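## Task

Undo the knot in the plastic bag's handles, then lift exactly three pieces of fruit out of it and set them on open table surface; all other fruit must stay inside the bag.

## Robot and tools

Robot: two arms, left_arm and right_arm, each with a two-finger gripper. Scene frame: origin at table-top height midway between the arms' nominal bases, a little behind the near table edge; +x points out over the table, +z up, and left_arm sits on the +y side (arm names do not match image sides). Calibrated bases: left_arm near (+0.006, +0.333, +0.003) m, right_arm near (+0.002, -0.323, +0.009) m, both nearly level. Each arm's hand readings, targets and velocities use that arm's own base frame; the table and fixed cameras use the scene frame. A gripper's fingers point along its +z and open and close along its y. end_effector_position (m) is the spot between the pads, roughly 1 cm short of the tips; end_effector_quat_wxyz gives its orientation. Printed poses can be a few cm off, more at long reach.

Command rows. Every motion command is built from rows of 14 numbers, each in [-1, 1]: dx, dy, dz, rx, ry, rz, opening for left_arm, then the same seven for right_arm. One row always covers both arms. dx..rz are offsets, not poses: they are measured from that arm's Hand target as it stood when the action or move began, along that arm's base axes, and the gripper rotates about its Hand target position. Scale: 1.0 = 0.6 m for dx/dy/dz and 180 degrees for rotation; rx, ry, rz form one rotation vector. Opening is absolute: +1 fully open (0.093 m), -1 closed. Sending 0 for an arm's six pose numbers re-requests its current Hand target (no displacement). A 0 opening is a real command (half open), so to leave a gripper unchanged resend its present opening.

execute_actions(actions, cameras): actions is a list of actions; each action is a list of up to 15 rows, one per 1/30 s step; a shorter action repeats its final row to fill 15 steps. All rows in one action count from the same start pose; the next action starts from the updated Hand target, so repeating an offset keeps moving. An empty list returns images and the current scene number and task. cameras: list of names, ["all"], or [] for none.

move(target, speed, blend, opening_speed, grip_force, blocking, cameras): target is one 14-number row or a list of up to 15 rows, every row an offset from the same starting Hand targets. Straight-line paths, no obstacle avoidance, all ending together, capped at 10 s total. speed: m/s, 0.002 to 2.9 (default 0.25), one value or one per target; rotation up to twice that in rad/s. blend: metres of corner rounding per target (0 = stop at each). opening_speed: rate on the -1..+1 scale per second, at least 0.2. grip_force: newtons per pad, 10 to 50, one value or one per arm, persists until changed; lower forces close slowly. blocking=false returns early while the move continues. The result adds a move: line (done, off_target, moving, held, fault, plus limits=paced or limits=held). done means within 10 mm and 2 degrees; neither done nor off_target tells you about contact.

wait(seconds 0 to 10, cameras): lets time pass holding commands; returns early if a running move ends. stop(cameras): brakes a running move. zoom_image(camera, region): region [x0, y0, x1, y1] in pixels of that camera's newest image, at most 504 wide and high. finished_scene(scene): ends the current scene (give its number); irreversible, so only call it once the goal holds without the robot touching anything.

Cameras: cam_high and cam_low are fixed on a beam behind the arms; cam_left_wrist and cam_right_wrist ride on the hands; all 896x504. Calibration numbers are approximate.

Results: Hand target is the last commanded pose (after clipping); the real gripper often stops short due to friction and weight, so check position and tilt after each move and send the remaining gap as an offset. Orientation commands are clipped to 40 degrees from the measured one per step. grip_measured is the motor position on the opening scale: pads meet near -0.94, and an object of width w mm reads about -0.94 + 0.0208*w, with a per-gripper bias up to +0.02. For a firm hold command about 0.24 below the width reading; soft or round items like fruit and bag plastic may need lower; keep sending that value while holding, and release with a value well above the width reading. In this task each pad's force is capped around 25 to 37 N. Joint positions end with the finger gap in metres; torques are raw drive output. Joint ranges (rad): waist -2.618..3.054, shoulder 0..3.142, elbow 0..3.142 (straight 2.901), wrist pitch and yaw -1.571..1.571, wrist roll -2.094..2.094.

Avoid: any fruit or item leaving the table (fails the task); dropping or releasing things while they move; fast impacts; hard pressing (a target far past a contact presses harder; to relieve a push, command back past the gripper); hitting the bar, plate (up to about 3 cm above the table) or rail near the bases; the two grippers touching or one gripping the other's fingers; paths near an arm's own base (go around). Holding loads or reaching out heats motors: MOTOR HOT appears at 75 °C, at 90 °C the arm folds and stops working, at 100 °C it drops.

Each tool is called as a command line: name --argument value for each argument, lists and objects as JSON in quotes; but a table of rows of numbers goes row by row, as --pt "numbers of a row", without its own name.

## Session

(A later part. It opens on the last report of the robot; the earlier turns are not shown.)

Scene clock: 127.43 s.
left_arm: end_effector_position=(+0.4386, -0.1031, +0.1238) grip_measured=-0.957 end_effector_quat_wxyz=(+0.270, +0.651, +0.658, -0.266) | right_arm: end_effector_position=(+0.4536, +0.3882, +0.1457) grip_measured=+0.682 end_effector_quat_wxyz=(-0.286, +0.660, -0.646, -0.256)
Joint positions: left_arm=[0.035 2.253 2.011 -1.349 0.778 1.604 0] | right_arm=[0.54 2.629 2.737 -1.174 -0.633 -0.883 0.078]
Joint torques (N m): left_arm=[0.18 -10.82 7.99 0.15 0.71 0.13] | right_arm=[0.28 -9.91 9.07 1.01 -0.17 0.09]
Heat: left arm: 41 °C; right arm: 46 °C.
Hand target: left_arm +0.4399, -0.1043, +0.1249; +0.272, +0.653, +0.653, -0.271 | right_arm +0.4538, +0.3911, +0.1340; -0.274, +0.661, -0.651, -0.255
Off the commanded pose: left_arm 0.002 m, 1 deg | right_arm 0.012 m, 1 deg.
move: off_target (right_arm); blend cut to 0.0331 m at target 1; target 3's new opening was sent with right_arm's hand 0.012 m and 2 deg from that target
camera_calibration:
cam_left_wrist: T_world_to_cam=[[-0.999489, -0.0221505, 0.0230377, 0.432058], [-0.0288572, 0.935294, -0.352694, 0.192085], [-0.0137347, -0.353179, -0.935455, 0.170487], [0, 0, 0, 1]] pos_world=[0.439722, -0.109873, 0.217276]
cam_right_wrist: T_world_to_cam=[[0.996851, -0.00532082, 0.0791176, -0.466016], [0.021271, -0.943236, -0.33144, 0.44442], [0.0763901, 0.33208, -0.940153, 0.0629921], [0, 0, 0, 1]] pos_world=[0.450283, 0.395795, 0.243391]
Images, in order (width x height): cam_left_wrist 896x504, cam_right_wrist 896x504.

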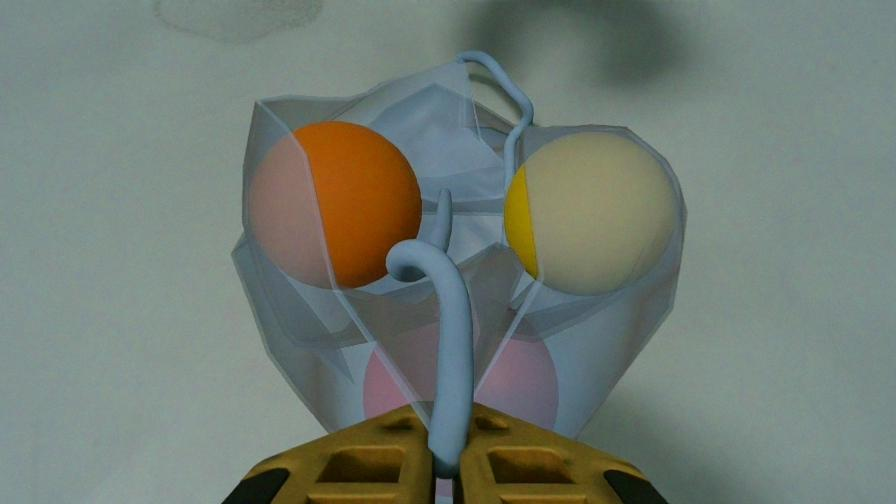

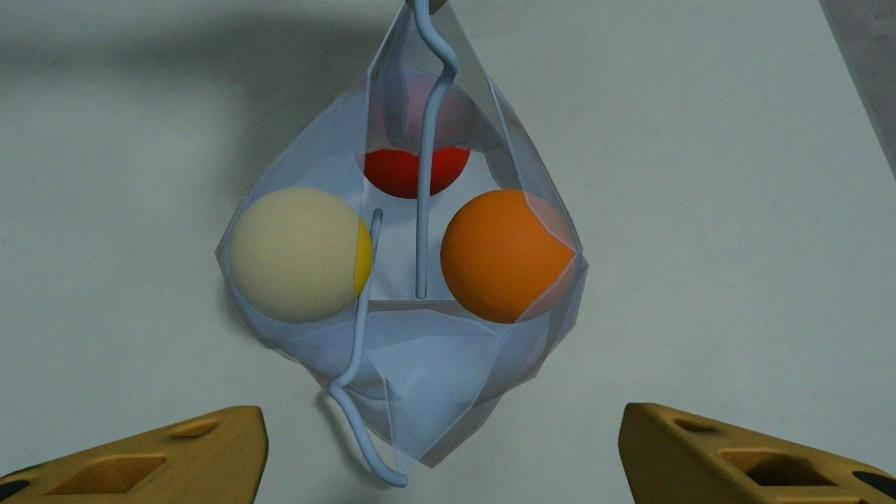

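move --target '[0,0,0,0,0,0,-1,0.064,0.06,-0.01,-0.065,0.199,-0.269,0.68]' --cameras '["cam_left_wrist","cam_right_wrist"]' --speed 0.15

Scene clock: 134.73 s.
left_arm: end_effector_position=(+0.4386, -0.1031, +0.1238) grip_measured=-0.957 end_effector_quat_wxyz=(+0.270, +0.651, +0.658, -0.266) | right_arm: end_effector_position=(+0.4900, +0.4174, +0.1365) grip_measured=+0.682 end_effector_quat_wxyz=(+0.220, -0.216, +0.901, +0.306)
Joint positions: left_arm=[0.035 2.253 2.011 -1.349 0.778 1.604 0] | right_arm=[0.606 2.712 2.84 -1.015 -0.392 0.276 0.078]
Joint torques (N m): left_arm=[0.23 -10.82 8.06 0.15 0.7 0.13] | right_arm=[0.73 -10.36 9.11 1.66 -0.02 0.14]
Heat: left arm: 41 °C; right arm: 45 °C.
Hand target: left_arm +0.4399, -0.1043, +0.1249; +0.272, +0.653, +0.653, -0.271 | right_arm +0.4922, +0.4270, +0.1279; +0.080, -0.257, +0.932, +0.243
Off the commanded pose: left_arm 0.002 m, 1 deg | right_arm 0.013 m, 19 deg.
elbow stopped short (right arm): the move would have taken joint 3 (elbow) straighter than the controller allows.
move: off_target (right_arm)
camera_calibration:
cam_left_wrist: T_world_to_cam=[[-0.999489, -0.0221505, 0.0230377, 0.432058], [-0.0288572, 0.935294, -0.352694, 0.192085], [-0.0137347, -0.353179, -0.935455, 0.170487], [0, 0, 0, 1]] pos_world=[0.439722, -0.109873, 0.217276]
cam_right_wrist: T_world_to_cam=[[0.530233, -0.732828, -0.4264, 0.0998704], [-0.8424, -0.512292, -0.167088, 0.689036], [-0.0959948, 0.447795, -0.888968, 0.0709712], [0, 0, 0, 1]] pos_world=[0.534303, 0.394395, 0.220806]
Images, in order (width x height): cam_left_wrist 896x504, cam_right_wrist 896x504.

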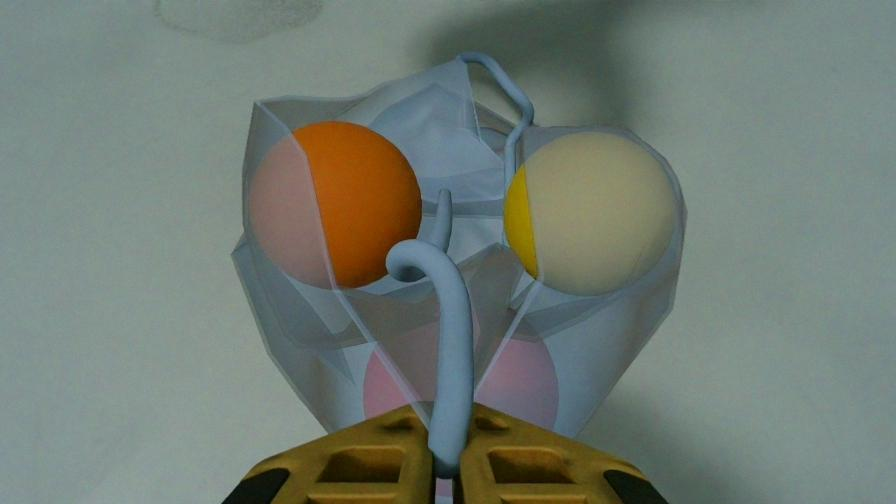

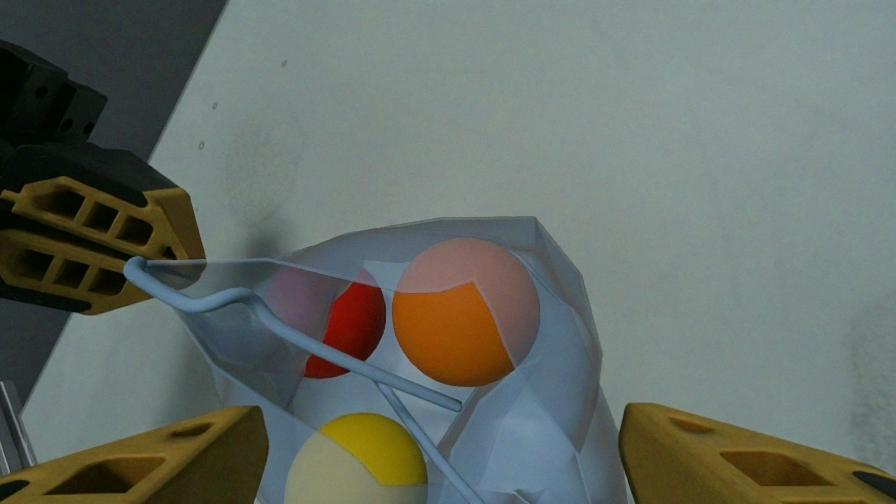

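move --pt "0 0 0 0 0 0 -1 0.15 0.05 0.0 0 0 0 -1" --pt "0 0 0 0 0 0 -1 0.15 0.08 -0.18 0 0 0 -1" --pt "0 0 0 0 0 0 -1 0.03 0.08 -0.18 0 0 0 -1" --cameras '["cam_left_wrist","cam_right_wrist"]' --speed '[0.2,0.15,0.06]'

Scene clock: 147.43 s.
left_arm: end_effector_position=(+0.4386, -0.1031, +0.1238) grip_measured=-0.957 end_effector_quat_wxyz=(+0.270, +0.651, +0.658, -0.266) | right_arm: end_effector_position=(+0.5365, +0.4659, -0.0011) grip_measured=-0.985 end_effector_quat_wxyz=(+0.287, -0.190, +0.885, +0.313)
Joint positions: left_arm=[0.035 2.253 2.011 -1.349 0.778 1.604 0] | right_arm=[0.645 3.037 2.857 -0.553 -0.301 0.356 0]
Joint torques (N m): left_arm=[0.18 -10.81 8.01 0.15 0.7 0.13] | right_arm=[1.26 -17.76 8.18 1.02 -0.22 0.01]
Heat: left arm: 41 °C; right arm: 47 °C.
Hand target: left_arm +0.4399, -0.1043, +0.1249; +0.272, +0.653, +0.653, -0.271 | right_arm +0.5195, +0.4747, +0.0203; +0.124, -0.246, +0.926, +0.260 (not the last commanded pose)
Off the commanded pose: left_arm 0.002 m, 1 deg | right_arm 0.035 m, 27 deg; orientation clipped.
elbow stopped short (right arm): the move would have taken joint 3 (elbow) straighter than the controller allows.
move: off_target (right_arm; path cut at 10 s); path passed 2 of 3 targets; limits=paced
camera_calibration:
cam_left_wrist: T_world_to_cam=[[-0.999489, -0.0221505, 0.0230377, 0.432058], [-0.0288572, 0.935294, -0.352694, 0.192085], [-0.0137347, -0.353179, -0.935455, 0.170487], [0, 0, 0, 1]] pos_world=[0.439722, -0.109873, 0.217276]
cam_right_wrist: T_world_to_cam=[[0.519062, -0.747559, -0.414403, 0.0649724], [-0.853912, -0.432247, -0.289822, 0.698742], [0.0375348, 0.5043, -0.862713, -0.166459], [0, 0, 0, 1]] pos_world=[0.569187, 0.434545, 0.0858295]
Images, in order (width x height): cam_left_wrist 896x504, cam_right_wrist 896x504.

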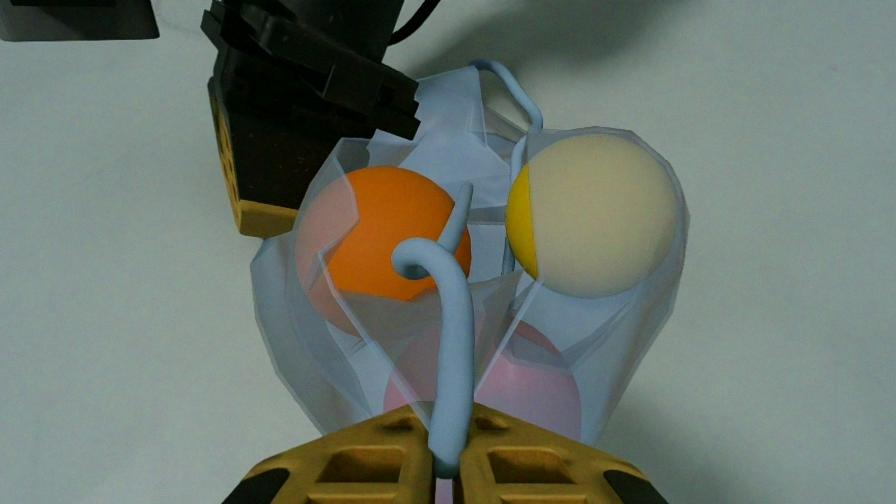

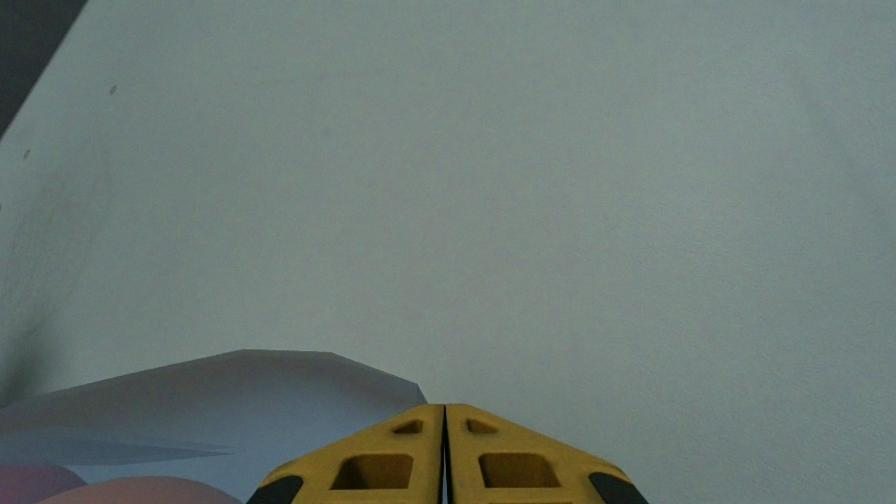

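move --pt "0 0 0 0 0 0 -1 -0.06 0.0 0.0 0 0 0 -1" --pt "0 0 0 0 0 0 -1 0.08 -0.02 0.0 0 0 0 -1" --pt "0 0 0 0 0 0 -1 0.03 -0.09 0.2 0 0 0 0.68" --cameras '["cam_left_wrist","cam_right_wrist"]' --speed '[0.06,0.1,0.2]'

Scene clock: 155.43 s.
left_arm: end_effector_position=(+0.4386, -0.1031, +0.1238) grip_measured=-0.957 end_effector_quat_wxyz=(+0.270, +0.651, +0.658, -0.266) | right_arm: end_effector_position=(+0.5411, +0.4185, +0.0994) grip_measured=+0.679 end_effector_quat_wxyz=(+0.276, -0.185, +0.889, +0.315)
Joint positions: left_arm=[0.035 2.253 2.011 -1.349 0.778 1.604 0] | right_arm=[0.571 2.832 2.857 -0.793 -0.363 0.316 0.078]
Joint torques (N m): left_arm=[0.21 -10.86 7.91 0.16 0.72 0.14] | right_arm=[0.05 -18.66 7.97 1.48 -0.18 -0.06]
Heat: left arm: 41 °C; right arm: 52 °C.
Hand target: left_arm +0.4399, -0.1043, +0.1249; +0.272, +0.653, +0.653, -0.271 | right_arm +0.5375, +0.4208, +0.1403; +0.124, -0.246, +0.926, +0.259
Off the commanded pose: left_arm 0.002 m, 1 deg | right_arm 0.041 m, 20 deg.
elbow stopped short (right arm): the move would have taken joint 3 (elbow) straighter than the controller allows.
move: off_target (right_arm); target 3's new opening was sent with right_arm's hand 0.041 m and 20 deg from that target
camera_calibration:
cam_left_wrist: T_world_to_cam=[[-0.999489, -0.0221505, 0.0230377, 0.432058], [-0.0288572, 0.935294, -0.352694, 0.192085], [-0.0137347, -0.353179, -0.935455, 0.170487], [0, 0, 0, 1]] pos_world=[0.439722, -0.109873, 0.217276]
cam_right_wrist: T_world_to_cam=[[0.506037, -0.74889, -0.427891, 0.077736], [-0.86235, -0.429664, -0.267846, 0.712605], [0.0167381, 0.504532, -0.863231, -0.0448796], [0, 0, 0, 1]] pos_world=[0.575928, 0.38704, 0.18539]
Images, in order (width x height): cam_left_wrist 896x504, cam_right_wrist 896x504.

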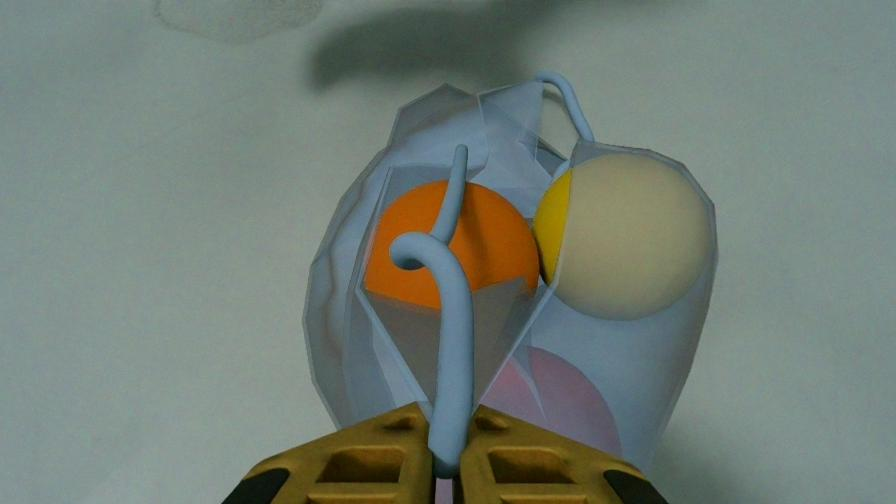

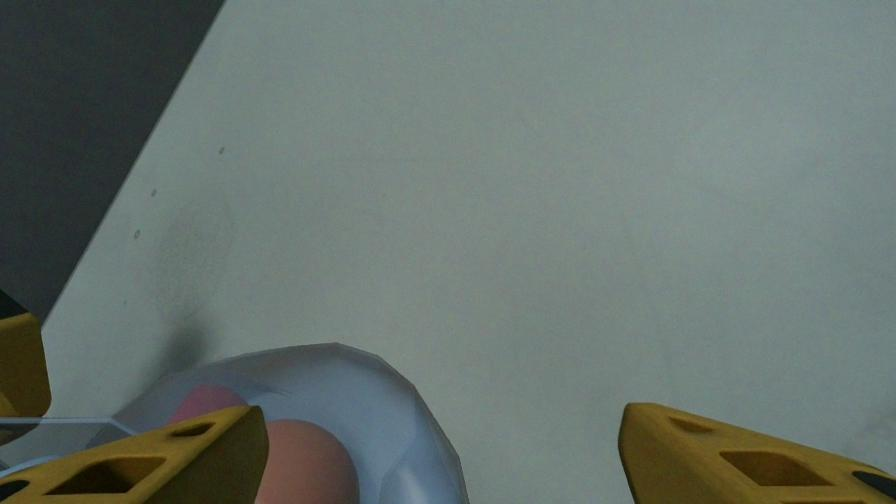

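move --target '[0,0,0,0,0,0,-1,-0.146,-0.04,0.02,0.0421,-0.1026,0.1643,0.68]' --cameras '["cam_left_wrist","cam_right_wrist"]' --speed 0.15

Scene clock: 159.27 s.
left_arm: end_effector_position=(+0.4386, -0.1031, +0.1238) grip_measured=-0.957 end_effector_quat_wxyz=(+0.270, +0.651, +0.658, -0.266) | right_arm: end_effector_position=(+0.4556, +0.3940, +0.1149) grip_measured=+0.679 end_effector_quat_wxyz=(+0.199, -0.489, +0.797, +0.295)
Joint positions: left_arm=[0.035 2.253 2.011 -1.349 0.778 1.604 0] | right_arm=[0.559 2.736 2.857 -1.225 -0.579 -0.4 0.078]
Joint torques (N m): left_arm=[0.25 -10.85 7.99 0.15 0.71 0.14] | right_arm=[0.29 -17.94 7.3 0.97 -0.35 -0.04]
Heat: left arm: 41 °C; right arm: 54 °C.
Hand target: left_arm +0.4399, -0.1043, +0.1249; +0.272, +0.653, +0.653, -0.271 | right_arm +0.4500, +0.3968, +0.1522; +0.215, -0.502, +0.782, +0.300
Off the commanded pose: left_arm 0.002 m, 1 deg | right_arm 0.038 m, 3 deg.
elbow stopped short (right arm): the move would have taken joint 3 (elbow) straighter than the controller allows.
move: off_target (right_arm)
camera_calibration:
cam_left_wrist: T_world_to_cam=[[-0.999489, -0.0221505, 0.0230377, 0.432058], [-0.0288572, 0.935294, -0.352694, 0.192085], [-0.0137347, -0.353179, -0.935455, 0.170487], [0, 0, 0, 1]] pos_world=[0.439722, -0.109873, 0.217276]
cam_right_wrist: T_world_to_cam=[[0.902668, -0.355707, -0.242204, -0.24772], [-0.408469, -0.885343, -0.222083, 0.600012], [-0.135437, 0.2994, -0.944466, 0.141803], [0, 0, 0, 1]] pos_world=[0.487901, 0.400644, 0.207181]
Images, in order (width x height): cam_left_wrist 896x504, cam_right_wrist 896x504.

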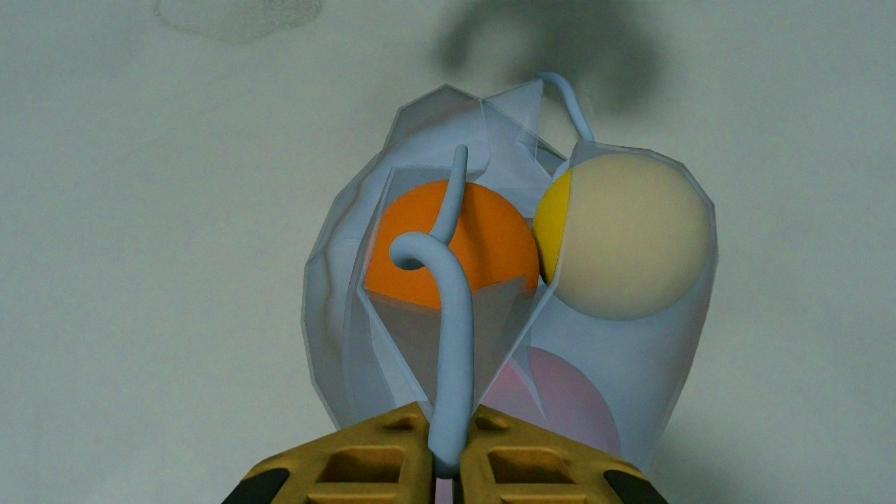

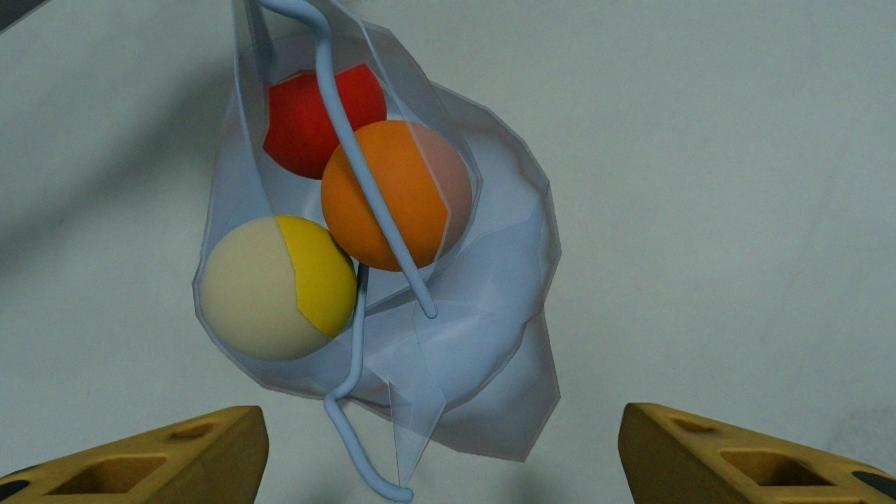

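move --pt "0 0 0 0 0 0 -1 -0.012 0.07 -0.08 0 0.0924 -0.105 0.75" --pt "0 0 0 0 0 0 -1 -0.015 0.17 -0.2 0 0.0924 -0.105 0.75" --cameras '["cam_left_wrist","cam_right_wrist"]' --speed 0.08

Scene clock: 165.60 s.
left_arm: end_effector_position=(+0.4386, -0.1031, +0.1238) grip_measured=-0.957 end_effector_quat_wxyz=(+0.270, +0.651, +0.658, -0.266) | right_arm: end_effector_position=(+0.4417, +0.4921, +0.0462) grip_measured=+0.749 end_effector_quat_wxyz=(+0.171, -0.310, +0.871, +0.341)
Joint positions: left_arm=[0.035 2.253 2.011 -1.349 0.778 1.604 0] | right_arm=[0.719 2.902 2.857 -0.887 -0.49 0.2 0.081]
Joint torques (N m): left_arm=[0.23 -10.88 8.01 0.15 0.72 0.13] | right_arm=[0.59 -11.29 7.86 1.56 -0.05 0.11]
Heat: left arm: 41 °C; right arm: 53 °C.
Hand target: left_arm +0.4399, -0.1043, +0.1249; +0.272, +0.653, +0.653, -0.271 | right_arm +0.4408, +0.4989, +0.0321; +0.146, -0.319, +0.877, +0.330
Off the commanded pose: left_arm 0.002 m, 1 deg | right_arm 0.015 m, 3 deg.
elbow stopped short (right arm): the move would have taken joint 3 (elbow) straighter than the controller allows.
move: off_target (right_arm)
camera_calibration:
cam_left_wrist: T_world_to_cam=[[-0.999489, -0.0221505, 0.0230377, 0.432058], [-0.0288572, 0.935294, -0.352694, 0.192085], [-0.0137347, -0.353179, -0.935455, 0.170487], [0, 0, 0, 1]] pos_world=[0.439722, -0.109873, 0.217276]
cam_right_wrist: T_world_to_cam=[[0.667155, -0.586852, -0.458813, 0.0109552], [-0.709971, -0.687373, -0.153166, 0.698512], [-0.225489, 0.427929, -0.875232, 0.0189376], [0, 0, 0, 1]] pos_world=[0.492885, 0.478463, 0.12859]
Images, in order (width x height): cam_left_wrist 896x504, cam_right_wrist 896x504.

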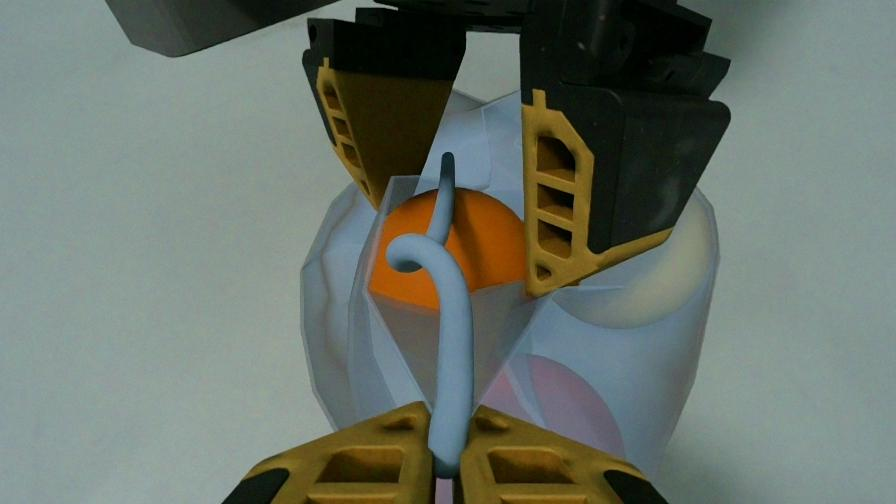

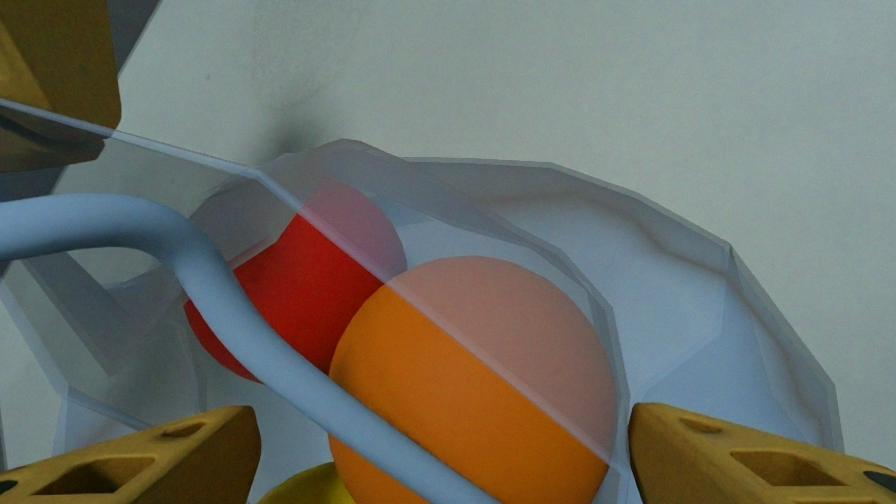

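move --pt "0 0 0 0 0 0 -1 -0.007 0.005 -0.04 0 0 0 0.75" --pt "0 0 0 0 0 0 -1 -0.007 0.005 -0.05 0 0 0 -0.2" --cameras '["cam_left_wrist","cam_right_wrist"]' --speed 0.08 --opening_speed 0.8

Scene clock: 170.63 s.
left_arm: end_effector_position=(+0.4386, -0.1031, +0.1238) grip_measured=-0.957 end_effector_quat_wxyz=(+0.270, +0.651, +0.658, -0.266) | right_arm: end_effector_position=(+0.4400, +0.4963, +0.0226) grip_measured=+0.336 end_effector_quat_wxyz=(+0.164, -0.312, +0.872, +0.340)
Joint positions: left_arm=[0.035 2.253 2.011 -1.349 0.778 1.604 0] | right_arm=[0.726 2.945 2.857 -0.857 -0.49 0.2 0.061]
Joint torques (N m): left_arm=[0.17 -10.89 7.98 0.13 0.72 0.14] | right_arm=[0.7 -10.71 7.94 1.5 -0.05 0.04]
Heat: left arm: 41 °C; right arm: 53 °C.
Hand target: left_arm +0.4399, -0.1043, +0.1249; +0.272, +0.653, +0.653, -0.271 | right_arm +0.4366, +0.5018, +0.0022; +0.146, -0.319, +0.877, +0.330
Off the commanded pose: left_arm 0.002 m, 1 deg | right_arm 0.022 m, 3 deg.
elbow stopped short (right arm): the move would have taken joint 3 (elbow) straighter than the controller allows.
move: off_target (right_arm); target 2's new opening was sent with right_arm's hand 0.022 m and 3 deg from that target
camera_calibration:
cam_left_wrist: T_world_to_cam=[[-0.999489, -0.0221505, 0.0230377, 0.432058], [-0.0288572, 0.935294, -0.352694, 0.192085], [-0.0137347, -0.353179, -0.935455, 0.170487], [0, 0, 0, 1]] pos_world=[0.439722, -0.109873, 0.217276]
cam_right_wrist: T_world_to_cam=[[0.666164, -0.586895, -0.460195, 0.00416406], [-0.707262, -0.692929, -0.140107, 0.697817], [-0.236655, 0.418813, -0.876693, 0.00570078], [0, 0, 0, 1]] pos_world=[0.492114, 0.483594, 0.104683]
Images, in order (width x height): cam_left_wrist 896x504, cam_right_wrist 896x504.

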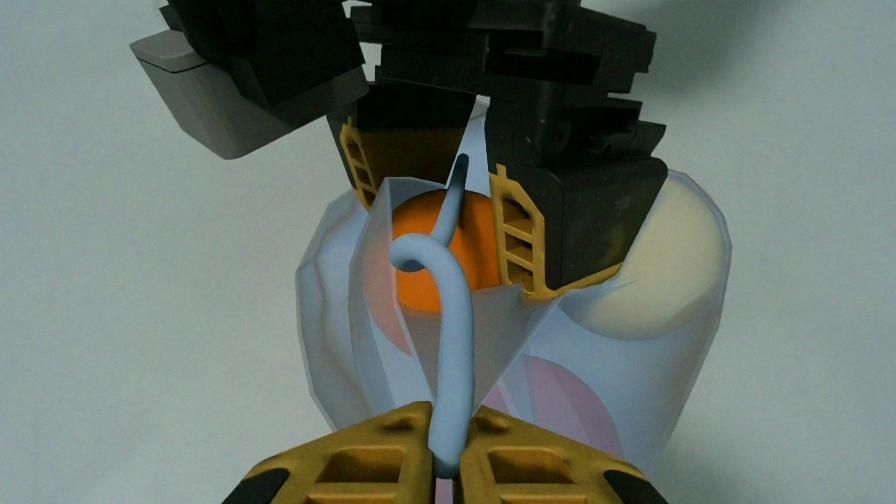

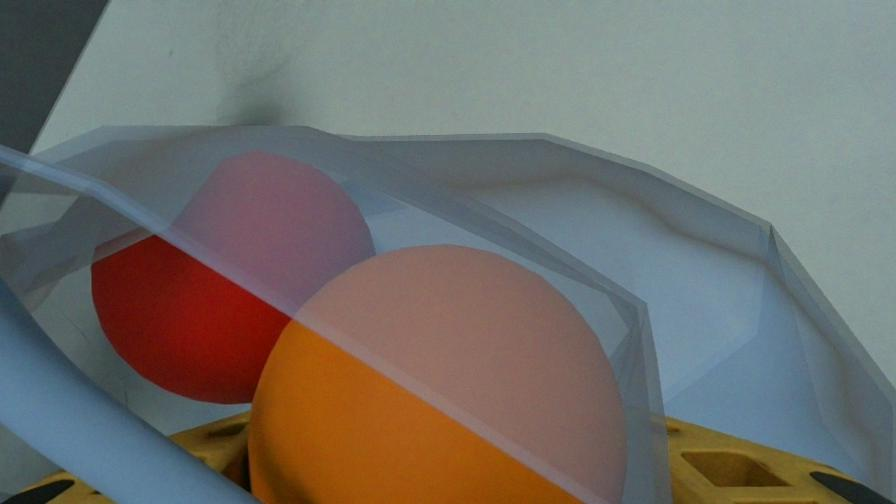

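move --target '[0,0,0,0,0,0,-1,0,-0.05,0.15,0,0,0,-0.2]' --cameras '["cam_left_wrist","cam_right_wrist","cam_low"]' --speed 0.06

Scene clock: 173.50 s.
left_arm: end_effector_position=(+0.4386, -0.1031, +0.1238) grip_measured=-0.957 end_effector_quat_wxyz=(+0.270, +0.651, +0.658, -0.266) | right_arm: end_effector_position=(+0.4359, +0.4701, +0.0521) grip_measured=+0.336 end_effector_quat_wxyz=(+0.138, -0.305, +0.884, +0.325)
Joint positions: left_arm=[0.035 2.253 2.011 -1.349 0.778 1.604 0] | right_arm=[0.698 2.869 2.857 -1.008 -0.496 0.177 0.061]
Joint torques (N m): left_arm=[0.18 -10.85 8.03 0.15 0.71 0.14] | right_arm=[-0.12 -18.69 7.79 1.12 -0.2 -0.05]
Heat: left arm: 41 °C; right arm: 54 °C.
Hand target: left_arm +0.4399, -0.1043, +0.1249; +0.272, +0.653, +0.653, -0.271 | right_arm +0.4366, +0.4718, +0.0923; +0.146, -0.319, +0.877, +0.330
Off the commanded pose: left_arm 0.002 m, 1 deg | right_arm 0.040 m, 2 deg.
elbow stopped short (right arm): the move would have taken joint 3 (elbow) straighter than the controller allows.
move: off_target (right_arm)
camera_calibration:
cam_left_wrist: T_world_to_cam=[[-0.999489, -0.0221505, 0.0230377, 0.432058], [-0.0288572, 0.935294, -0.352694, 0.192085], [-0.0137347, -0.353179, -0.935455, 0.170487], [0, 0, 0, 1]] pos_world=[0.439722, -0.109873, 0.217276]
cam_right_wrist: T_world_to_cam=[[0.641564, -0.613036, -0.461066, 0.0281898], [-0.716966, -0.692916, -0.0763387, 0.681806], [-0.272682, 0.379545, -0.884076, 0.0760308], [0, 0, 0, 1]] pos_world=[0.491479, 0.460858, 0.132263]
Images, in order (width x height): cam_low 896x504, cam_left_wrist 896x504, cam_right_wrist 896x504.

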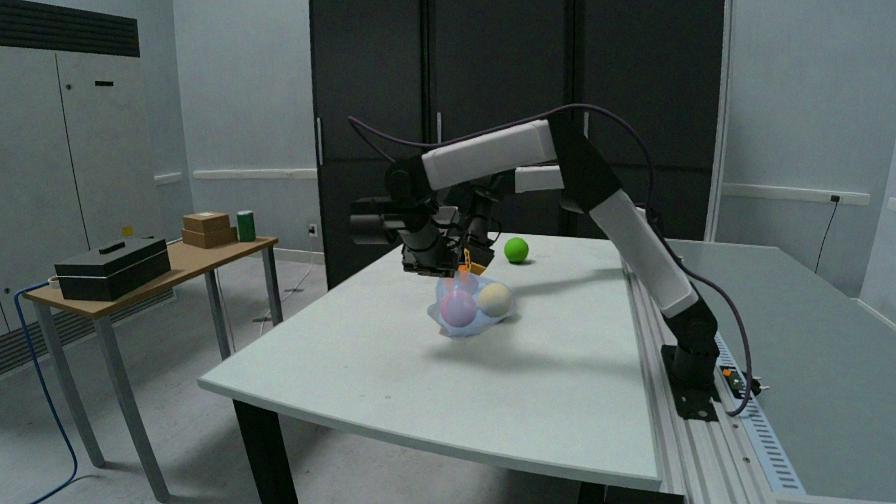

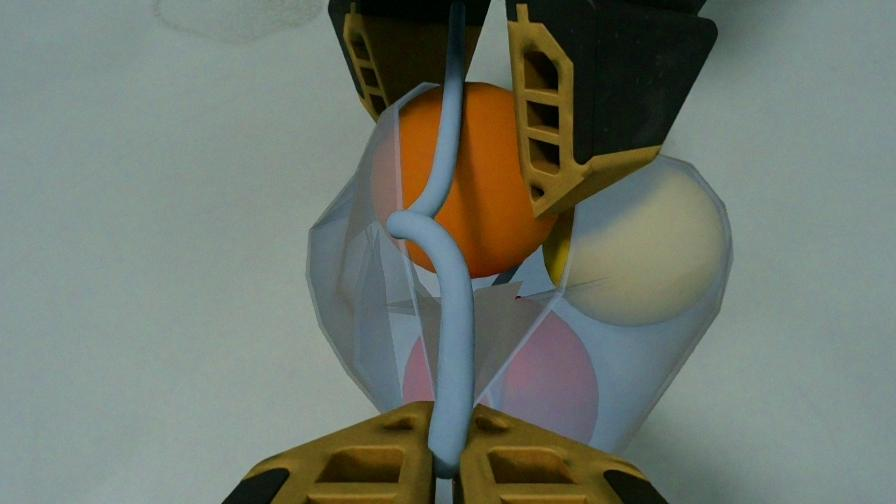

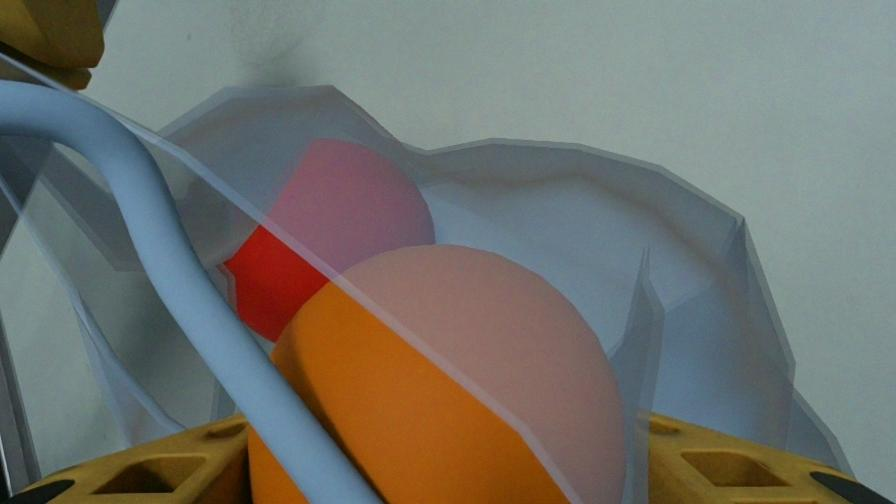

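move --target '[0,0,0,0,0,0,-1,-0.02,-0.1,0.12,0,0,0,-0.2]' --cameras '["cam_left_wrist","cam_right_wrist","cam_low"]' --speed 0.06

Scene clock: 176.03 s.
left_arm: end_effector_position=(+0.4387, -0.1072, +0.1279) grip_measured=-0.957 end_effector_quat_wxyz=(+0.282, +0.646, +0.653, -0.277) | right_arm: end_effector_position=(+0.4223, +0.4262, +0.1313) grip_measured=+0.336 end_effector_quat_wxyz=(+0.123, -0.325, +0.876, +0.334)
Joint positions: left_arm=[0.034 2.253 2.011 -1.349 0.812 1.604 0] | right_arm=[0.639 2.703 2.857 -1.238 -0.564 0.073 0.061]
Joint torques (N m): left_arm=[0.24 -10.91 7.95 0.15 0.36 0.12] | right_arm=[-1.62 -18.1 6.89 0.79 -0.01 0.04]
Heat: left arm: 41 °C; right arm: 55 °C.
Hand target: left_arm +0.4399, -0.1043, +0.1249; +0.272, +0.653, +0.653, -0.271 | right_arm +0.4247, +0.4117, +0.1641; +0.146, -0.319, +0.877, +0.329
Off the commanded pose: left_arm 0.004 m, 2 deg | right_arm 0.036 m, 3 deg.
move: off_target (right_arm)
camera_calibration:
cam_left_wrist: T_world_to_cam=[[-0.999508, -0.0217212, 0.0226277, 0.432186], [-0.0287526, 0.922786, -0.384238, 0.200076], [-0.0125344, -0.384699, -0.922957, 0.16728], [0, 0, 0, 1]] pos_world=[0.439823, -0.110887, 0.221489]
cam_right_wrist: T_world_to_cam=[[0.665004, -0.576097, -0.475271, 0.0227838], [-0.680506, -0.7296, -0.0677912, 0.646773], [-0.307703, 0.368506, -0.877224, 0.17753], [0, 0, 0, 1]] pos_world=[0.479608, 0.41959, 0.210408]
Images, in order (width x height): cam_low 896x504, cam_left_wrist 896x504, cam_right_wrist 896x504.

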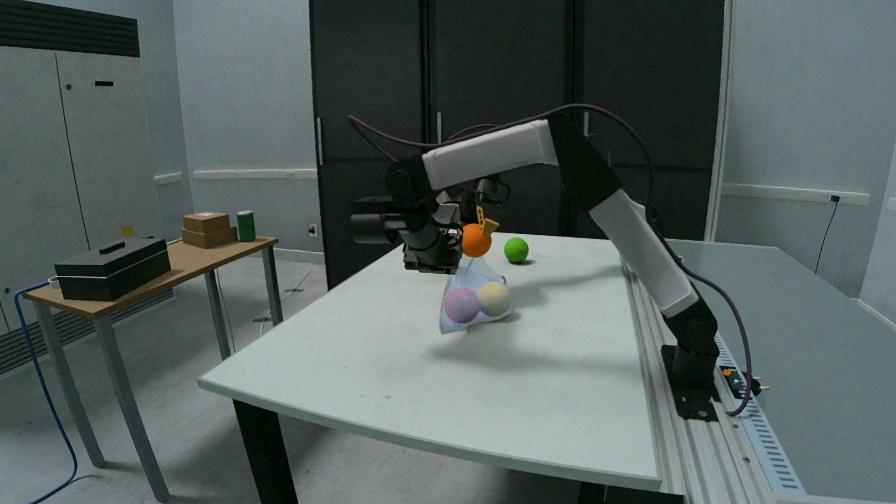

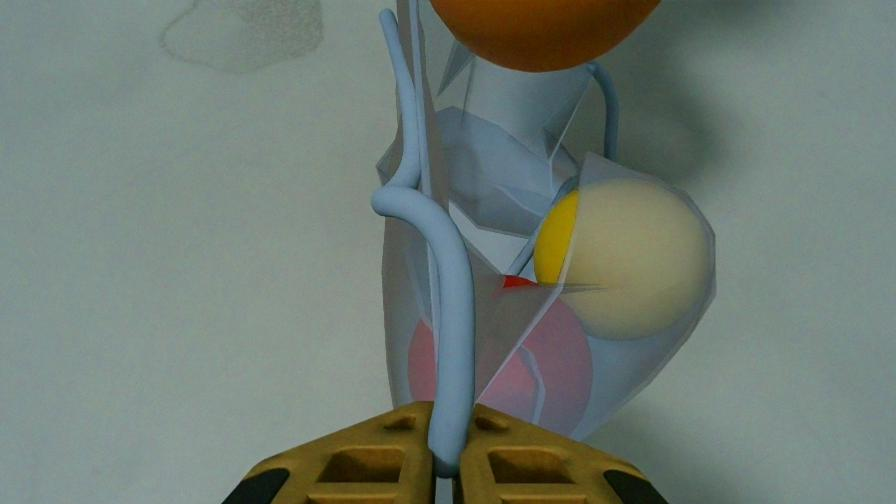

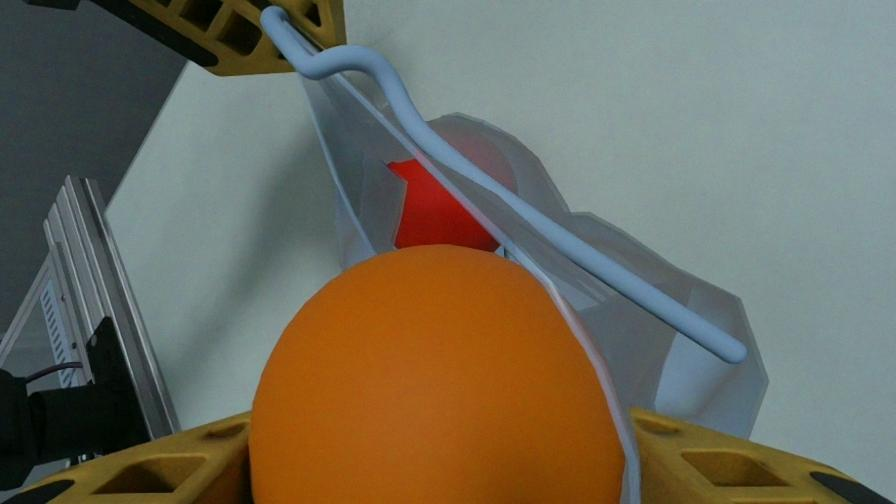

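move --target '[0,-0.1,-0.02,0,0,0,-1,0.0,-0.15,-0.02,0,0,0,-0.2]' --cameras '["cam_left_wrist","cam_right_wrist","cam_low"]' --speed 0.06

Scene clock: 178.60 s.
left_arm: end_effector_position=(+0.4394, -0.1769, +0.1153) grip_measured=-0.957 end_effector_quat_wxyz=(+0.283, +0.656, +0.637, -0.289) | right_arm: end_effector_position=(+0.4173, +0.3412, +0.1305) grip_measured=+0.336 end_effector_quat_wxyz=(+0.121, -0.331, +0.868, +0.348)
Joint positions: left_arm=[-0.118 2.253 1.949 -1.166 0.829 1.438 0] | right_arm=[0.493 2.305 2.111 -0.979 -0.661 -0.098 0.061]
Joint torques (N m): left_arm=[1.54 -13.55 4.59 0.58 0.13 -0.11] | right_arm=[-2.33 -16.31 5.64 0.87 0.16 0.07]
Heat: left arm: 42 °C; right arm: 56 °C.
Hand target: left_arm +0.4400, -0.1643, +0.1129; +0.272, +0.653, +0.653, -0.270 | right_arm +0.4246, +0.3218, +0.1521; +0.146, -0.319, +0.877, +0.330
Off the commanded pose: left_arm 0.013 m, 3 deg | right_arm 0.030 m, 4 deg.
move: off_target (left_arm, right_arm)
camera_calibration:
cam_left_wrist: T_world_to_cam=[[-0.999555, 0.0185022, 0.0234029, 0.438624], [0.00748057, 0.914833, -0.403762, 0.24448], [-0.0288802, -0.403407, -0.914565, 0.131812], [0, 0, 0, 1]] pos_world=[0.440407, -0.1786, 0.208997]
cam_right_wrist: T_world_to_cam=[[0.673561, -0.548359, -0.495598, -0.0336502], [-0.665613, -0.741538, -0.0841454, 0.58137], [-0.321363, 0.386554, -0.864466, 0.204515], [0, 0, 0, 1]] pos_world=[0.475357, 0.3336, 0.209039]
Images, in order (width x height): cam_low 896x504, cam_left_wrist 896x504, cam_right_wrist 896x504.

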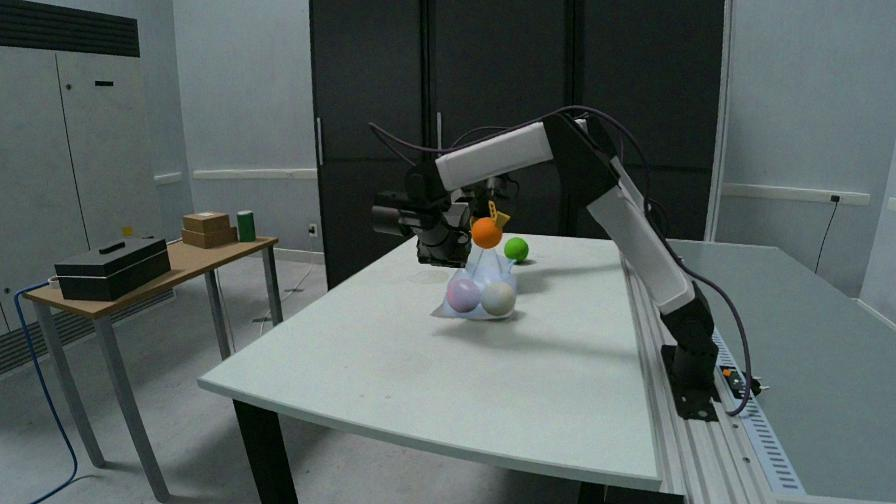

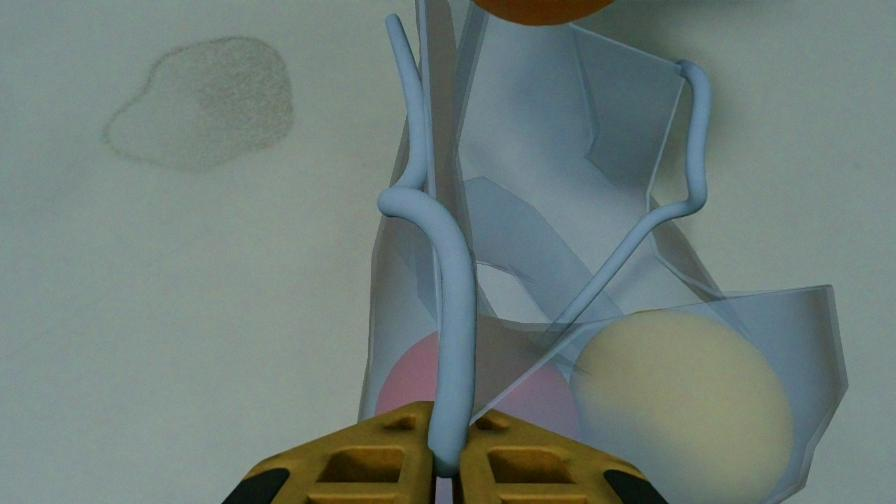

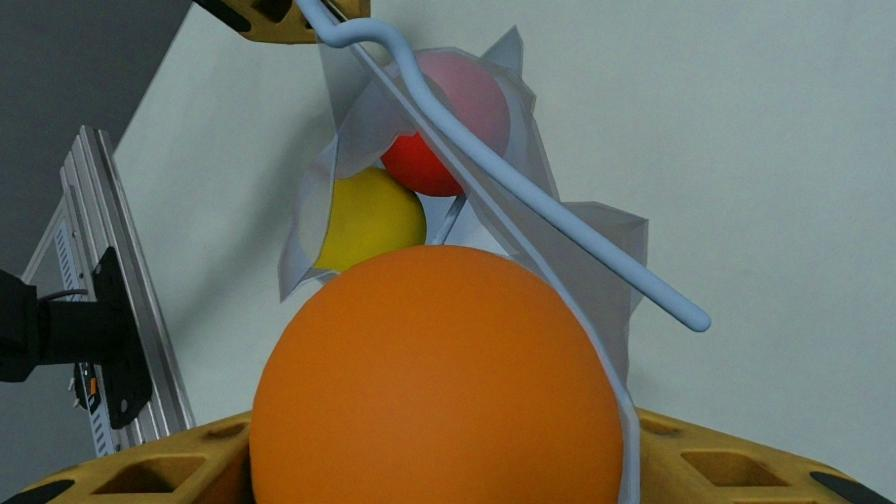

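move --target '[0,-0.07,-0.02,0,0,0,-1,-0.02,-0.09,-0.14,0,0,0,-0.2]' --cameras '["cam_left_wrist","cam_right_wrist","cam_low"]' --speed 0.06

zoom_image --camera "cam_low" --region '[420, 210, 560, 330]'

Scene clock: 181.47 s.
left_arm: end_effector_position=(+0.4354, -0.2211, +0.1032) grip_measured=-0.957 end_effector_quat_wxyz=(+0.280, +0.658, +0.635, -0.293) | right_arm: end_effector_position=(+0.4073, +0.2944, +0.0659) grip_measured=+0.336 end_effector_quat_wxyz=(+0.146, -0.345, +0.852, +0.366)
Joint positions: left_arm=[-0.216 2.253 1.896 -1.024 0.818 1.308 0] | right_arm=[0.4 2.197 1.647 -0.636 -0.731 -0.22 0.061]
Joint torques (N m): left_arm=[1.92 -13.55 5.2 0.75 0.07 -0.1] | right_arm=[-2.89 -13.82 4.59 0.56 0.4 0.16]
Heat: left arm: 42 °C; right arm: 56 °C.
Hand target: left_arm +0.4400, -0.2062, +0.1009; +0.272, +0.653, +0.653, -0.270 | right_arm +0.4126, +0.2677, +0.0680; +0.145, -0.319, +0.877, +0.330
Off the commanded pose: left_arm 0.016 m, 3 deg | right_arm 0.027 m, 6 deg.
move: off_target (left_arm, right_arm)
camera_calibration:
cam_left_wrist: T_world_to_cam=[[-0.999167, 0.0277188, 0.0299523, 0.437018], [0.0132423, 0.914439, -0.404507, 0.277556], [-0.038602, -0.403774, -0.914044, 0.106793], [0, 0, 0, 1]] pos_world=[0.4371, -0.222802, 0.196797]
cam_right_wrist: T_world_to_cam=[[0.707352, -0.506856, -0.492697, -0.110799], [-0.644473, -0.748756, -0.15498, 0.532732], [-0.290357, 0.427155, -0.856289, 0.138497], [0, 0, 0, 1]] pos_world=[0.461919, 0.283567, 0.146565]
Images, in order (width x height): cam_low 896x504, cam_left_wrist 896x504, cam_right_wrist 896x504.

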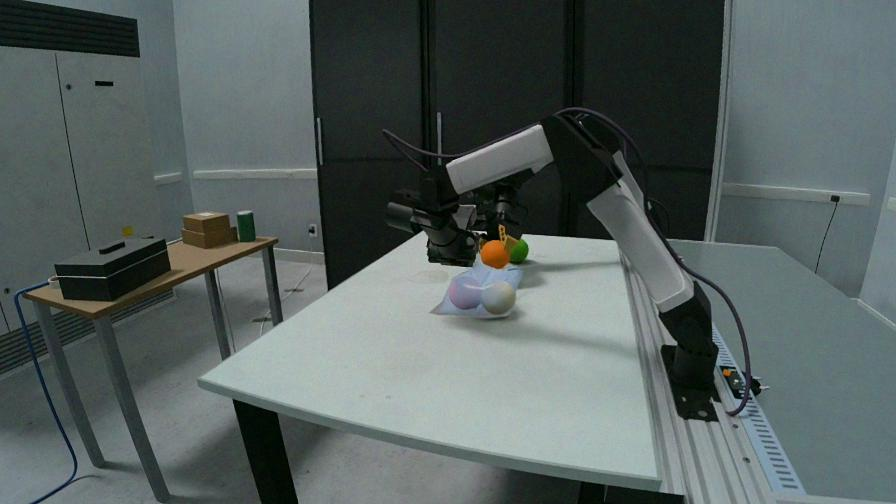

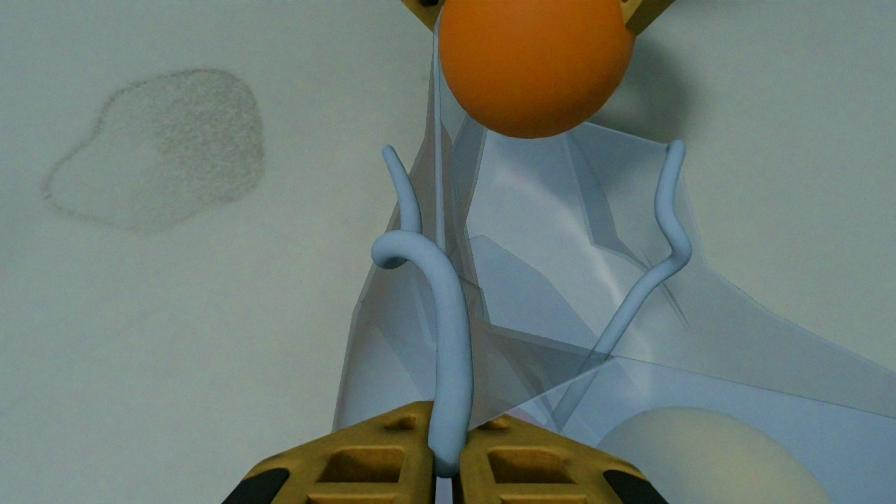

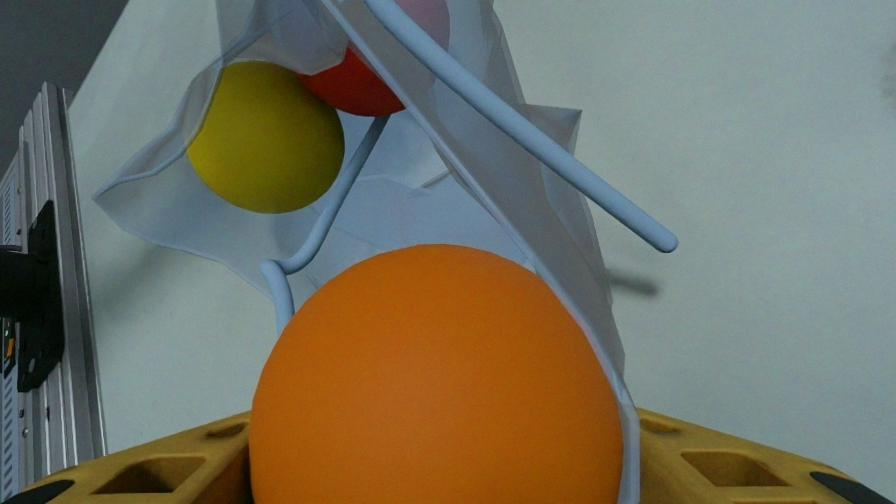

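Scaled by 3.600 from the camera's 896x504 image, which has a finer 1280x720 frame.

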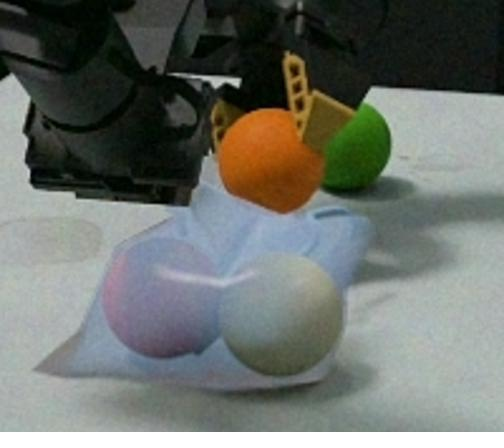

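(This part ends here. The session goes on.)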